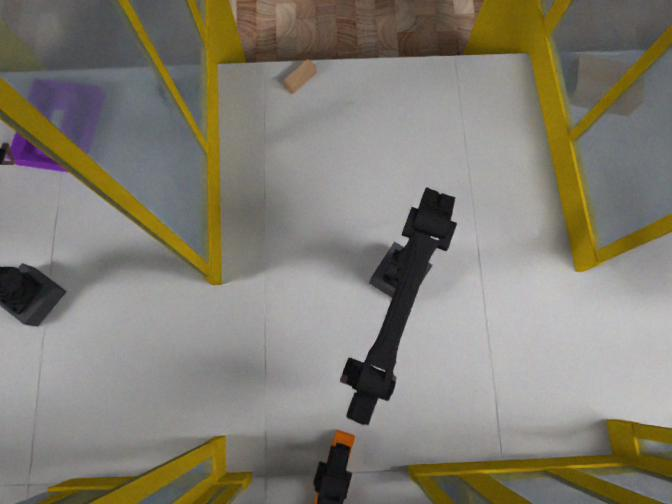

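Call:
{"fn": "move", "kwargs": {
  "arm3": {"target":[0.59,0.01,0.744,0,-0.5878,0.8090,0],"speed":0.1},
  "cameras": []
}}

Call:
{"fn": "move", "kwargs": {
  "arm3": {"joints":{"gripper_m":0.09}},
  "cameras": []
}}

Call:
{"fn": "move", "kwargs": {
  "arm3": {"target":[0.59,0.0,0.89,0,-0.5878,0.8090,0],"speed":0.35},
  "cameras": []
}}

Call:
{"fn": "move", "kwargs": {
  "arm3": {"joints":{"joint2_rad":1.2,"joint3_rad":0.9,"joint4_rad":-1.3}},
  "cameras": []
}}

Call:
{"fn": "move", "kwargs": {
  "arm6": {"target":[0.585,-0.01,0.85,0,0.8290,0.5592,0],"speed":0.35},
  "cameras": ["arm6_cam_wrist"]
}}

Scene clock: 591.40 s.
Joint torques (N m): arm1=[2.43 -8.53 7.94 0.65 0.18 0.09] | arm2=[0.44 -11.81 8.06 0.77 -0.05 -0.2] | arm3=[-0.09 -22.65 8.46 0.53 -0.26 -0.21] | arm4=[-0.32 -8.29 9.88 0.51 -0.03 0.11] | arm5=[-0.56 -8.12 7.87 -0.1 -0.12 0.05] | arm6=[0.03 -8.7 8.54 0.01 -0.03 -0.18] | arm7=[0.5 -9.11 9.03 -0.12 -0.18 0.19] | arm8=[1.49 -9 9.31 -0.28 -0.14 -0.1]
Heat: arm1: hottest joint3_rad 34 °C; arm2: hottest joint3_rad 37 °C; arm3: hottest joint2_rad 35 °C; arm4: hottest joint3_rad 44 °C; arm5: hottest joint3_rad 39 °C; arm6: hottest joint3_rad 33 °C; arm7: hottest joint3_rad 42 °C; arm8: hottest joint3_rad 33 °C.
move: arm3 done
Joint velocities: within noise
arm1, arm2, arm4, arm5, arm6, arm7, arm8: as last shown
arm3.joint_positions: joint1_rad=-1.211 joint2_rad=+2.189 joint3_rad=+1.745 joint4_rad=-1.145 joint5_rad=+0.000 joint6_rad=+0.085 gripper_m=+0.05865
arm3.joint_status: not commanded
arm3.hand: x=+0.5942 y=+0.0052 z=+0.7460 quat_wxyz=(+0.003, +0.579, -0.815, +0.005) (m; scene frame)
arm3.hand_target: x=+0.5899 y=+0.0100 z=+0.7441 quat_wxyz=(+0.000, +0.588, -0.809, +0.000) (m; scene frame)
arm3.hand_status: done (0.007 m and 1.4 deg from the pose sent, 0.009 m and 2.0 deg at the start)
pictures: none
No camera images: "cameras" was empty.

Scene clock: 592.03 s.
Joint torques (N m): arm1=[2.43 -8.53 7.98 0.66 0.19 0.07] | arm2=[0.38 -11.81 8.06 0.77 -0.05 -0.2] | arm3=[-0.03 -22.77 8.49 0.59 -0.25 -0.2] | arm4=[-0.32 -8.29 9.89 0.53 -0.03 0.11] | arm5=[-0.62 -7.88 7.83 -0.09 -0.1 0.01] | arm6=[-0.03 -8.64 8.53 -0.01 -0.03 -0.18] | arm7=[0.5 -9 9.05 -0.13 -0.16 0.2] | arm8=[1.44 -8.94 9.35 -0.32 -0.15 -0.1]
Heat: arm1: hottest joint3_rad 34 °C; arm2: hottest joint3_rad 37 °C; arm3: hottest joint2_rad 35 °C; arm4: hottest joint3_rad 44 °C; arm5: hottest joint3_rad 39 °C; arm6: hottest joint3_rad 33 °C; arm7: hottest joint3_rad 42 °C; arm8: hottest joint3_rad 33 °C.
move: arm3 done
Joint velocities: within noise
arm1, arm2, arm4, arm5, arm6, arm7, arm8: as last shown
arm3.joint_positions: joint1_rad=-1.211 joint2_rad=+2.189 joint3_rad=+1.745 joint4_rad=-1.145 joint5_rad=+0.000 joint6_rad=+0.085 gripper_m=+0.08988
arm3.joint_status: all done
arm3.hand: x=+0.5942 y=+0.0052 z=+0.7460 quat_wxyz=(+0.003, +0.579, -0.815, +0.005) (m; scene frame)
arm3.hand_target: x=+0.5899 y=+0.0099 z=+0.7441 quat_wxyz=(+0.000, +0.588, -0.809, +0.000) (m; scene frame)
arm3.hand_status: not commanded
pictures: none
No camera images: "cameras" was empty.

Scene clock: 593.43 s.
Joint torques (N m): arm1=[2.26 -8.41 8.08 0.72 0.18 0.07] | arm2=[0.44 -11.81 8.06 0.77 -0.05 -0.2] | arm3=[-0.38 -21.54 13.5 -0.36 -0.23 -0.22] | arm4=[-0.38 -8.29 9.89 0.51 -0.03 0.11] | arm5=[-0.15 -8.35 7.79 -0.02 -0.1 0.03] | arm6=[0.03 -8.7 8.53 0.02 -0.03 -0.18] | arm7=[0.5 -8.82 9.06 -0.12 -0.17 0.2] | arm8=[1.73 -8.94 9.36 -0.28 -0.15 -0.1]
Heat: arm1: hottest joint3_rad 34 °C; arm2: hottest joint3_rad 37 °C; arm3: hottest joint2_rad 35 °C; arm4: hottest joint3_rad 44 °C; arm5: hottest joint3_rad 39 °C; arm6: hottest joint3_rad 33 °C; arm7: hottest joint3_rad 42 °C; arm8: hottest joint3_rad 33 °C.
move: arm3 off_target
Joint velocities: arm1=[within noise] | arm2=[within noise] | arm3=[within noise] | arm4=[within noise] | arm5=[within noise] | arm6=[within noise] | arm7=[-0.024 -0.005 -0.046 0.002 0.007 -0.066 0] | arm8=[within noise]
arm1, arm2, arm4, arm5, arm6, arm7, arm8: as last shown
arm3.joint_positions: joint1_rad=-1.211 joint2_rad=+2.046 joint3_rad=+1.843 joint4_rad=-1.417 joint5_rad=+0.000 joint6_rad=+0.082 gripper_m=+0.08997
arm3.joint_status: not commanded
arm3.hand: x=+0.5886 y=-0.0145 z=+0.8694 quat_wxyz=(+0.015, +0.580, -0.814, +0.015) (m; scene frame)
arm3.hand_target: x=+0.5897 y=-0.0010 z=+0.8901 quat_wxyz=(+0.000, +0.588, -0.809, +0.000) (m; scene frame)
arm3.hand_status: off_target (0.025 m and 2.7 deg from the pose sent, 0.144 m and 1.4 deg at the start; pose on its path clipped on 7 of 42 steps)
pictures: none
No camera images: "cameras" was empty.

Scene clock: 595.00 s.
Joint torques (N m): arm1=[2.32 -8.53 8.1 0.61 0.18 0.06] | arm2=[0.44 -11.81 8.06 0.77 -0.05 -0.2] | arm3=[-0.38 -9.82 8.92 0.49 -0.23 -0.22] | arm4=[-0.32 -8.29 9.89 0.51 -0.03 0.11] | arm5=[-0.21 -8.64 7.86 -0.06 -0.12 0.02] | arm6=[0.03 -8.59 8.54 0.01 -0.03 -0.17] | arm7=[0.67 -8.94 9.02 -0.02 -0.16 0.19] | arm8=[1.32 -8.64 9.29 -0.29 -0.14 -0.09]
Heat: arm1: hottest joint3_rad 34 °C; arm2: hottest joint3_rad 37 °C; arm3: hottest joint2_rad 35 °C; arm4: hottest joint3_rad 44 °C; arm5: hottest joint3_rad 39 °C; arm6: hottest joint3_rad 33 °C; arm7: hottest joint3_rad 42 °C; arm8: hottest joint3_rad 33 °C.
move: arm3 done
Joint velocities: within noise
arm1, arm2, arm4, arm5, arm6, arm7, arm8: as last shown
arm3.joint_positions: joint1_rad=-1.211 joint2_rad=+1.217 joint3_rad=+0.897 joint4_rad=-1.311 joint5_rad=+0.000 joint6_rad=+0.082 gripper_m=+0.08997
arm3.joint_status: all done
arm3.hand: x=+0.5100 y=-0.3202 z=+0.8973 quat_wxyz=(+0.019, +0.580, -0.814, +0.019) (m; scene frame)
arm3.hand_target: x=+0.5096 y=-0.3163 z=+0.9033 quat_wxyz=(+0.008, +0.588, -0.809, +0.007) (m; scene frame)
arm3.hand_status: not commanded
pictures: none
No camera images: "cameras" was empty.

Scene clock: 597.23 s.
Joint torques (N m): arm1=[2.49 -8.53 8.02 0.62 0.2 0.07] | arm2=[0.44 -11.81 8.08 0.77 -0.05 -0.2] | arm3=[-0.38 -10.23 8.96 0.43 -0.23 -0.22] | arm4=[-0.38 -8.29 9.89 0.51 -0.03 0.11] | arm5=[-0.32 -8.76 7.77 -0.02 -0.11 0.09] | arm6=[-0.09 -17.49 12.44 -0.2 -0.03 -0.17] | arm7=[0.44 -9.05 9.03 -0.12 -0.17 0.19] | arm8=[1.32 -8.76 9.28 -0.31 -0.15 -0.1]
Heat: arm1: hottest joint3_rad 34 °C; arm2: hottest joint3_rad 37 °C; arm3: hottest joint2_rad 35 °C; arm4: hottest joint3_rad 44 °C; arm5: hottest joint3_rad 39 °C; arm6: hottest joint3_rad 34 °C; arm7: hottest joint3_rad 42 °C; arm8: hottest joint3_rad 33 °C.
move: arm6 off_target
Joint velocities: within noise
arm1, arm2, arm3, arm4, arm5, arm7, arm8: as last shown
arm6.joint_positions: joint1_rad=-1.353 joint2_rad=+2.270 joint3_rad=+1.975 joint4_rad=-1.310 joint5_rad=+0.002 joint6_rad=+0.000 gripper_m=+0.08987
arm6.joint_status: not commanded
arm6.hand: x=+0.5871 y=+0.0070 z=+0.8374 quat_wxyz=(+0.010, -0.833, -0.553, -0.013) (m; scene frame)
arm6.hand_target: x=+0.5854 y=-0.0092 z=+0.8503 quat_wxyz=(+0.000, -0.829, -0.559, +0.001) (m; scene frame)
arm6.hand_status: off_target (0.021 m and 2.1 deg from the pose sent, 0.369 m and 1.4 deg at the start)
pictures: arm6_cam_wrist
camera_calibration:
arm6_cam_wrist: T_world_to_cam=[[-0.923986, 0.382337, 0.008274, 0.531468], [0.309879, 0.73585, 0.602079, -0.685406], [0.224108, 0.558876, -0.798394, 0.65741], [0, 0, 0, 1]] pos_world=[0.556132, -0.066254, 0.933143]

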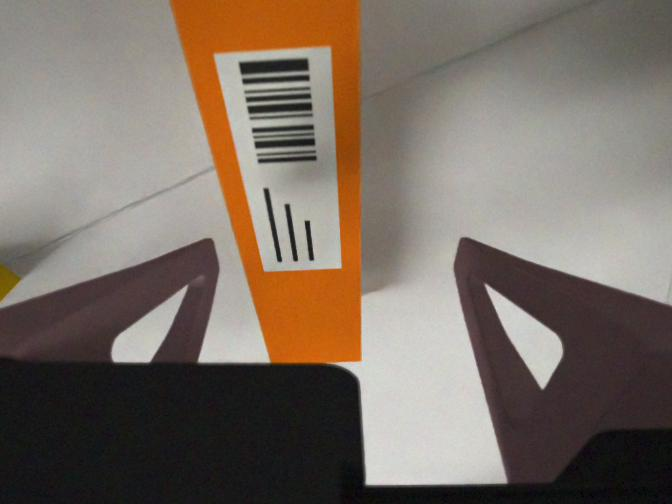

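Call:
{"fn": "move", "kwargs": {
  "arm6": {"target":[0.601,-0.025,0.83,0,0.815,0.579,0],"speed":0.2},
  "cameras": ["arm6_cam_wrist"]
}}

Scene clock: 611.67 s.
Joint torques (N m): arm1=[2.32 -8.64 8.05 0.64 0.17 0.09] | arm2=[0.38 -11.81 8.06 0.77 -0.05 -0.2] | arm3=[-0.56 -10.23 8.98 0.49 -0.23 -0.21] | arm4=[-0.32 -8.29 9.89 0.51 -0.03 0.11] | arm5=[-0.44 -8.23 7.83 -0.16 -0.08 0.04] | arm6=[-0.15 -17.73 12.33 0.43 -0.01 -0.19] | arm7=[0.44 -8.94 9.02 -0.06 -0.16 0.2] | arm8=[1.61 -8.76 9.31 -0.38 -0.16 -0.1]
Heat: arm1: hottest joint3_rad 34 °C; arm2: hottest joint3_rad 37 °C; arm3: hottest joint2_rad 34 °C; arm4: hottest joint3_rad 44 °C; arm5: hottest joint3_rad 39 °C; arm6: hottest joint3_rad 36 °C; arm7: hottest joint3_rad 42 °C; arm8: hottest joint3_rad 33 °C.
move: arm6 off_target
Joint velocities: within noise
arm1, arm2, arm3, arm4, arm7, arm8: as last shown
arm5.joint_positions: joint1_rad=+0.665 joint2_rad=+1.311 joint3_rad=+1.182 joint4_rad=-1.440 joint5_rad=-0.001 joint6_rad=-0.010 gripper_m=+0.09014
arm5.joint_status: not commanded
arm5.hand: x=+1.8241 y=+0.4979 z=+1.0073 quat_wxyz=(-0.002, +0.979, +0.205, +0.001) (m; scene frame)
arm5.hand_target: x=+1.8232 y=+0.4955 z=+1.0178 quat_wxyz=(+0.000, +0.979, +0.203, -0.008) (m; scene frame)
arm5.hand_status: not commanded
arm6.joint_positions: joint1_rad=-1.323 joint2_rad=+2.312 joint3_rad=+1.996 joint4_rad=-1.310 joint5_rad=+0.001 joint6_rad=-0.019 gripper_m=+0.08987
arm6.joint_status: not commanded
arm6.hand: x=+0.6052 y=-0.0029 z=+0.8169 quat_wxyz=(+0.016, -0.819, -0.573, -0.023) (m; scene frame)
arm6.hand_target: x=+0.6014 y=-0.0237 z=+0.8306 quat_wxyz=(+0.000, -0.815, -0.579, +0.000) (m; scene frame)
arm6.hand_status: off_target (0.026 m and 3.3 deg from the pose sent, 0.036 m and 4.1 deg at the start)
pictures: arm6_cam_wrist
camera_calibration:
arm6_cam_wrist: T_world_to_cam=[[-0.941728, 0.336309, 0.00667553, 0.563997], [0.267869, 0.737784, 0.619614, -0.660297], [0.203456, 0.585296, -0.784879, 0.643996], [0, 0, 0, 1]] pos_world=[0.57698, -0.0794479, 0.910822]

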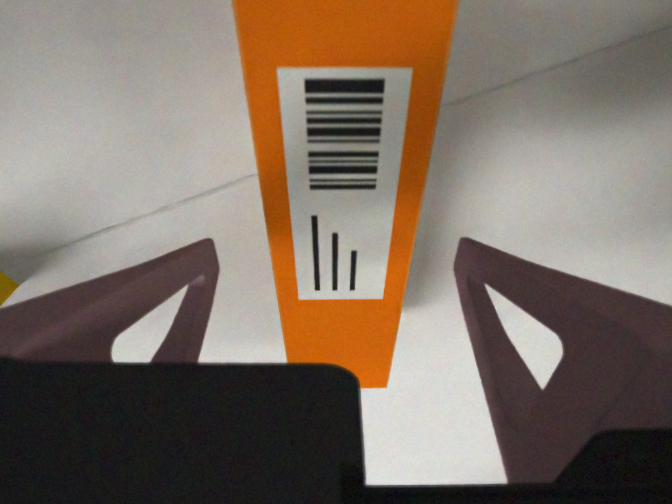

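Centred.

Call:
{"fn": "move", "kwargs": {
  "arm6": {"target":[0.602,-0.017,0.745,0,0.815,0.579,0],"speed":0.2},
  "cameras": []
}}

Call:
{"fn": "move", "kwargs": {
  "arm6": {"joints":{"gripper_m":0.05}},
  "cameras": ["arm6_cam_wrist"]
}}

Call:
{"fn": "move", "kwargs": {
  "arm6": {"target":[0.60,0.0,0.89,0,0.815,0.579,0],"speed":0.35},
  "cameras": []
}}

Call:
{"fn": "move", "kwargs": {
  "arm6": {"joints":{"joint2_rad":1.3,"joint3_rad":1.2,"joint4_rad":-1.45}},
  "cameras": []
}}

Call:
{"fn": "move", "kwargs": {
  "arm6": {"joints":{"joint1_rad":0.23,"joint6_rad":-0.19}},
  "cameras": ["cam_arm6"]
}}

Scene clock: 621.93 s.
Joint torques (N m): arm1=[2.43 -8.64 8.05 0.59 0.19 0.09] | arm2=[0.44 -11.81 8.06 0.77 -0.05 -0.2] | arm3=[-0.44 -10.17 8.98 0.44 -0.24 -0.22] | arm4=[-0.32 -8.23 9.88 0.51 -0.03 0.11] | arm5=[-0.26 -8 7.69 -0.2 -0.11 0.02] | arm6=[-0.44 -18.08 8.38 0.54 0.21 -0.16] | arm7=[0.44 -8.94 9.05 -0.14 -0.18 0.21] | arm8=[1.55 -8.88 9.35 -0.29 -0.14 -0.1]
Heat: arm1: hottest joint3_rad 34 °C; arm2: hottest joint3_rad 37 °C; arm3: hottest joint2_rad 33 °C; arm4: hottest joint3_rad 44 °C; arm5: hottest joint3_rad 39 °C; arm6: hottest joint3_rad 38 °C; arm7: hottest joint3_rad 41 °C; arm8: hottest joint3_rad 33 °C.
move: arm6 done
Joint velocities: within noise
arm1.joint_positions: joint1_rad=-1.541 joint2_rad=+1.303 joint3_rad=+1.207 joint4_rad=-1.458 joint5_rad=+0.004 joint6_rad=+0.282 gripper_m=+0.08989
arm1.joint_status: not commanded
arm1.hand: x=-2.2959 y=-0.9461 z=+1.0002 quat_wxyz=(-0.009, -0.902, -0.432, +0.008) (m; scene frame)
arm1.hand_target: x=-2.2922 y=-0.9473 z=+0.9986 quat_wxyz=(-0.010, -0.901, -0.434, +0.011) (m; scene frame)
arm1.hand_status: not commanded
arm2, arm3, arm4, arm5, arm7, arm8: as last shown
arm6.joint_positions: joint1_rad=-1.323 joint2_rad=+2.389 joint3_rad=+1.943 joint4_rad=-1.140 joint5_rad=-0.005 joint6_rad=-0.024 gripper_m=+0.08988
arm6.joint_status: not commanded
arm6.hand: x=+0.6031 y=-0.0109 z=+0.7462 quat_wxyz=(+0.002, -0.818, -0.575, -0.008) (m; scene frame)
arm6.hand_target: x=+0.6019 y=-0.0169 z=+0.7451 quat_wxyz=(+0.000, -0.815, -0.579, +0.000) (m; scene frame)
arm6.hand_status: done (0.006 m and 1.1 deg from the pose sent, 0.073 m and 3.3 deg at the start)
pictures: none
No camera images: "cameras" was empty.

Scene clock: 622.50 s.
Joint torques (N m): arm1=[2.32 -8.47 8.03 0.62 0.17 0.08] | arm2=[0.38 -11.81 8.06 0.77 -0.05 -0.2] | arm3=[-0.38 -10.05 8.94 0.46 -0.24 -0.22] | arm4=[-0.32 -8.29 9.88 0.51 -0.03 0.11] | arm5=[-0.62 -8.23 7.87 -0.02 -0.1 0.05] | arm6=[-0.5 -17.96 8.39 0.55 0.17 -0.16] | arm7=[0.62 -8.88 9.06 -0.13 -0.16 0.18] | arm8=[1.44 -8.94 9.35 -0.35 -0.15 -0.11]
Heat: arm1: hottest joint3_rad 34 °C; arm2: hottest joint3_rad 37 °C; arm3: hottest joint2_rad 33 °C; arm4: hottest joint3_rad 44 °C; arm5: hottest joint3_rad 39 °C; arm6: hottest joint3_rad 38 °C; arm7: hottest joint3_rad 41 °C; arm8: hottest joint3_rad 33 °C.
move: arm6 off_target
Joint velocities: within noise
arm1, arm3, arm5: as last shown
arm2.joint_positions: joint1_rad=-1.428 joint2_rad=+1.309 joint3_rad=+1.201 joint4_rad=-1.457 joint5_rad=+0.002 joint6_rad=+0.022 gripper_m=+0.08993
arm2.joint_status: not commanded
arm2.hand: x=-0.6697 y=-0.3015 z=+1.0247 quat_wxyz=(-0.004, +0.493, -0.870, -0.001) (m; scene frame)
arm2.hand_target: x=-0.6704 y=-0.3006 z=+1.0274 quat_wxyz=(-0.009, +0.500, -0.866, -0.005) (m; scene frame)
arm2.hand_status: not commanded
arm4.joint_positions: joint1_rad=+1.801 joint2_rad=+1.306 joint3_rad=+1.205 joint4_rad=-1.456 joint5_rad=+0.011 joint6_rad=-0.402 gripper_m=+0.08990
arm4.joint_status: not commanded
arm4.hand: x=+1.3473 y=-0.4663 z=+0.9856 quat_wxyz=(-0.003, +1.000, +0.007, -0.010) (m; scene frame)
arm4.hand_target: x=+1.3487 y=-0.4643 z=+0.9860 quat_wxyz=(-0.005, +1.000, +0.000, -0.013) (m; scene frame)
arm4.hand_status: not commanded
arm6.joint_positions: joint1_rad=-1.321 joint2_rad=+2.389 joint3_rad=+1.943 joint4_rad=-1.140 joint5_rad=-0.004 joint6_rad=-0.024 gripper_m=+0.05946
arm6.joint_status: gripper_m off_target (ended at +0.05948, target +0.05000)
arm6.hand: x=+0.6037 y=-0.0112 z=+0.7462 quat_wxyz=(+0.003, -0.818, -0.576, -0.007) (m; scene frame)
arm6.hand_target: x=+0.6021 y=-0.0170 z=+0.7451 quat_wxyz=(+0.000, -0.815, -0.579, +0.000) (m; scene frame)
arm6.hand_status: not commanded
arm7.joint_positions: joint1_rad=+2.181 joint2_rad=+1.308 joint3_rad=+1.212 joint4_rad=-1.443 joint5_rad=+0.003 joint6_rad=+0.155 gripper_m=+0.08994
arm7.joint_status: not commanded
arm7.hand: x=-0.4116 y=+0.9909 z=+1.0314 quat_wxyz=(-0.012, +0.639, -0.769, -0.012) (m; scene frame)
arm7.hand_target: x=-0.4158 y=+0.9853 z=+1.0299 quat_wxyz=(-0.008, +0.640, -0.769, -0.009) (m; scene frame)
arm7.hand_status: not commanded
arm8.joint_positions: joint1_rad=+0.474 joint2_rad=+1.299 joint3_rad=+1.203 joint4_rad=-1.445 joint5_rad=+0.003 joint6_rad=+0.012 gripper_m=+0.08992
arm8.joint_status: not commanded
arm8.hand: x=-1.7109 y=+0.2857 z=+0.9893 quat_wxyz=(-0.009, -0.756, -0.654, +0.013) (m; scene frame)
arm8.hand_target: x=-1.7116 y=+0.2879 z=+0.9874 quat_wxyz=(-0.007, -0.755, -0.656, +0.008) (m; scene frame)
arm8.hand_status: not commanded
pictures: arm6_cam_wrist
camera_calibration:
arm6_cam_wrist: T_world_to_cam=[[-0.943663, 0.330896, 0.00269898, 0.569942], [0.269245, 0.763052, 0.587587, -0.586604], [0.192371, 0.555211, -0.809156, 0.618147], [0, 0, 0, 1]] pos_world=[0.57686, -0.0841842, 0.84332]

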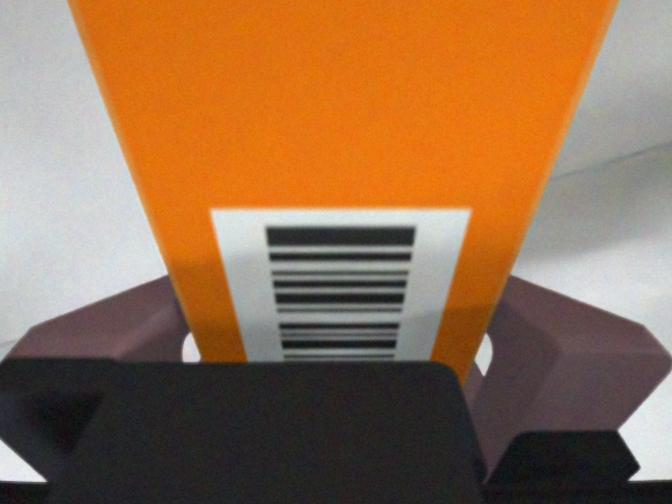

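Scene clock: 623.80 s.
Joint torques (N m): arm1=[2.26 -8.29 8.06 0.65 0.18 0.1] | arm2=[0.44 -11.81 8.06 0.77 -0.05 -0.2] | arm3=[-0.5 -10.17 8.98 0.44 -0.23 -0.22] | arm4=[-0.32 -8.29 9.89 0.51 -0.03 0.11] | arm5=[-0.62 -8.18 7.86 -0.17 -0.11 0.05] | arm6=[-1.38 -18.73 11.82 -0.27 0.1 -0.18] | arm7=[0.44 -8.88 8.99 -0.1 -0.16 0.2] | arm8=[1.49 -9.05 9.32 -0.34 -0.15 -0.11]
Heat: arm1: hottest joint3_rad 34 °C; arm2: hottest joint3_rad 37 °C; arm3: hottest joint2_rad 33 °C; arm4: hottest joint3_rad 44 °C; arm5: hottest joint3_rad 39 °C; arm6: hottest joint3_rad 38 °C; arm7: hottest joint3_rad 41 °C; arm8: hottest joint3_rad 33 °C.
move: arm6 off_target
Joint velocities: within noise
arm1, arm2, arm3, arm4, arm5, arm7, arm8: as last shown
arm6.joint_positions: joint1_rad=-1.321 joint2_rad=+2.215 joint3_rad=+1.956 joint4_rad=-1.359 joint5_rad=-0.001 joint6_rad=-0.034 gripper_m=+0.05946
arm6.joint_status: not commanded
arm6.hand: x=+0.6120 y=+0.0114 z=+0.8666 quat_wxyz=(+0.012, -0.815, -0.579, -0.020) (m; scene frame)
arm6.hand_target: x=+0.6004 y=+0.0010 z=+0.8901 quat_wxyz=(+0.000, -0.815, -0.579, +0.000) (m; scene frame)
arm6.hand_status: off_target (0.029 m and 2.7 deg from the pose sent, 0.144 m and 1.0 deg at the start; pose on its path clipped on 5 of 39 steps)
pictures: none
No camera images: "cameras" was empty.

Scene clock: 625.37 s.
Joint torques (N m): arm1=[2.2 -8.23 7.99 0.65 0.17 0.06] | arm2=[0.38 -11.81 8.06 0.76 -0.05 -0.2] | arm3=[-0.5 -10.17 8.96 0.44 -0.23 -0.21] | arm4=[-0.32 -8.29 9.89 0.51 -0.03 0.11] | arm5=[-0.5 -8.41 7.75 -0.1 -0.1 0.08] | arm6=[-1.38 -8.7 8.72 0.02 0.1 -0.18] | arm7=[0.56 -8.88 9.01 -0.12 -0.17 0.19] | arm8=[1.55 -8.88 9.33 -0.29 -0.15 -0.11]
Heat: arm1: hottest joint3_rad 34 °C; arm2: hottest joint3_rad 37 °C; arm3: hottest joint2_rad 33 °C; arm4: hottest joint3_rad 44 °C; arm5: hottest joint3_rad 39 °C; arm6: hottest joint3_rad 38 °C; arm7: hottest joint3_rad 41 °C; arm8: hottest joint3_rad 33 °C.
move: arm6 done
Joint velocities: within noise
arm1, arm2, arm3, arm4, arm5, arm7, arm8: as last shown
arm6.joint_positions: joint1_rad=-1.321 joint2_rad=+1.321 joint3_rad=+1.196 joint4_rad=-1.445 joint5_rad=-0.001 joint6_rad=-0.034 gripper_m=+0.05946
arm6.joint_status: all done
arm6.hand: x=+0.7158 y=+0.2804 z=+1.0377 quat_wxyz=(+0.000, -0.815, -0.580, +0.000) (m; scene frame)
arm6.hand_target: x=+0.7128 y=+0.2836 z=+1.0469 quat_wxyz=(-0.005, -0.815, -0.579, +0.009) (m; scene frame)
arm6.hand_status: not commanded
pictures: none
No camera images: "cameras" was empty.

Scene clock: 627.27 s.
Joint torques (N m): arm1=[2.2 -8.53 8.13 0.69 0.18 0.1] | arm2=[0.44 -11.81 8.06 0.77 -0.05 -0.2] | arm3=[-0.38 -10.23 8.96 0.43 -0.23 -0.22] | arm4=[-0.32 -8.29 9.89 0.5 -0.03 0.11] | arm5=[-0.32 -8.18 7.94 -0.05 -0.13 0.05] | arm6=[-0.62 -8.64 8.7 0.01 0.09 -0.16] | arm7=[0.73 -8.88 9.06 -0.1 -0.16 0.19] | arm8=[1.32 -9.05 9.33 -0.29 -0.16 -0.11]
Heat: arm1: hottest joint3_rad 34 °C; arm2: hottest joint3_rad 37 °C; arm3: hottest joint2_rad 33 °C; arm4: hottest joint3_rad 44 °C; arm5: hottest joint3_rad 39 °C; arm6: hottest joint3_rad 38 °C; arm7: hottest joint3_rad 41 °C; arm8: hottest joint3_rad 33 °C.
move: arm6 done
Joint velocities: within noise
arm1, arm2, arm3, arm4, arm5, arm7, arm8: as last shown
arm6.joint_positions: joint1_rad=+0.231 joint2_rad=+1.321 joint3_rad=+1.196 joint4_rad=-1.445 joint5_rad=-0.002 joint6_rad=-0.183 gripper_m=+0.05949
arm6.joint_status: all done
arm6.hand: x=+1.1958 y=+0.4873 z=+1.0376 quat_wxyz=(+0.000, -0.102, -0.995, -0.001) (m; scene frame)
arm6.hand_target: x=+1.1938 y=+0.4875 z=+1.0467 quat_wxyz=(-0.010, -0.099, -0.995, +0.003) (m; scene frame)
arm6.hand_status: not commanded
pictures: cam_arm6

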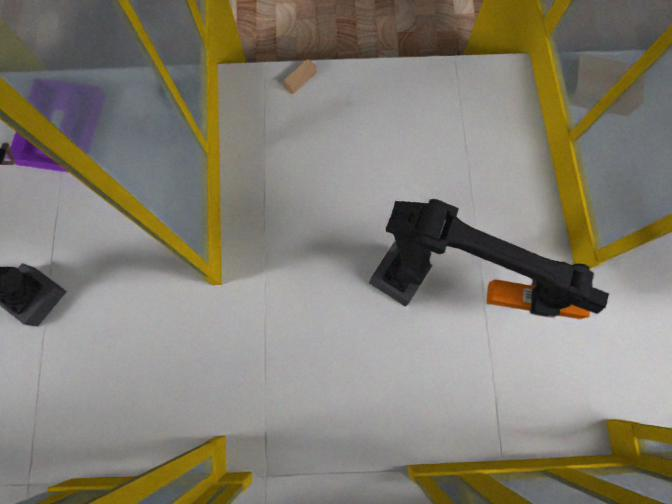

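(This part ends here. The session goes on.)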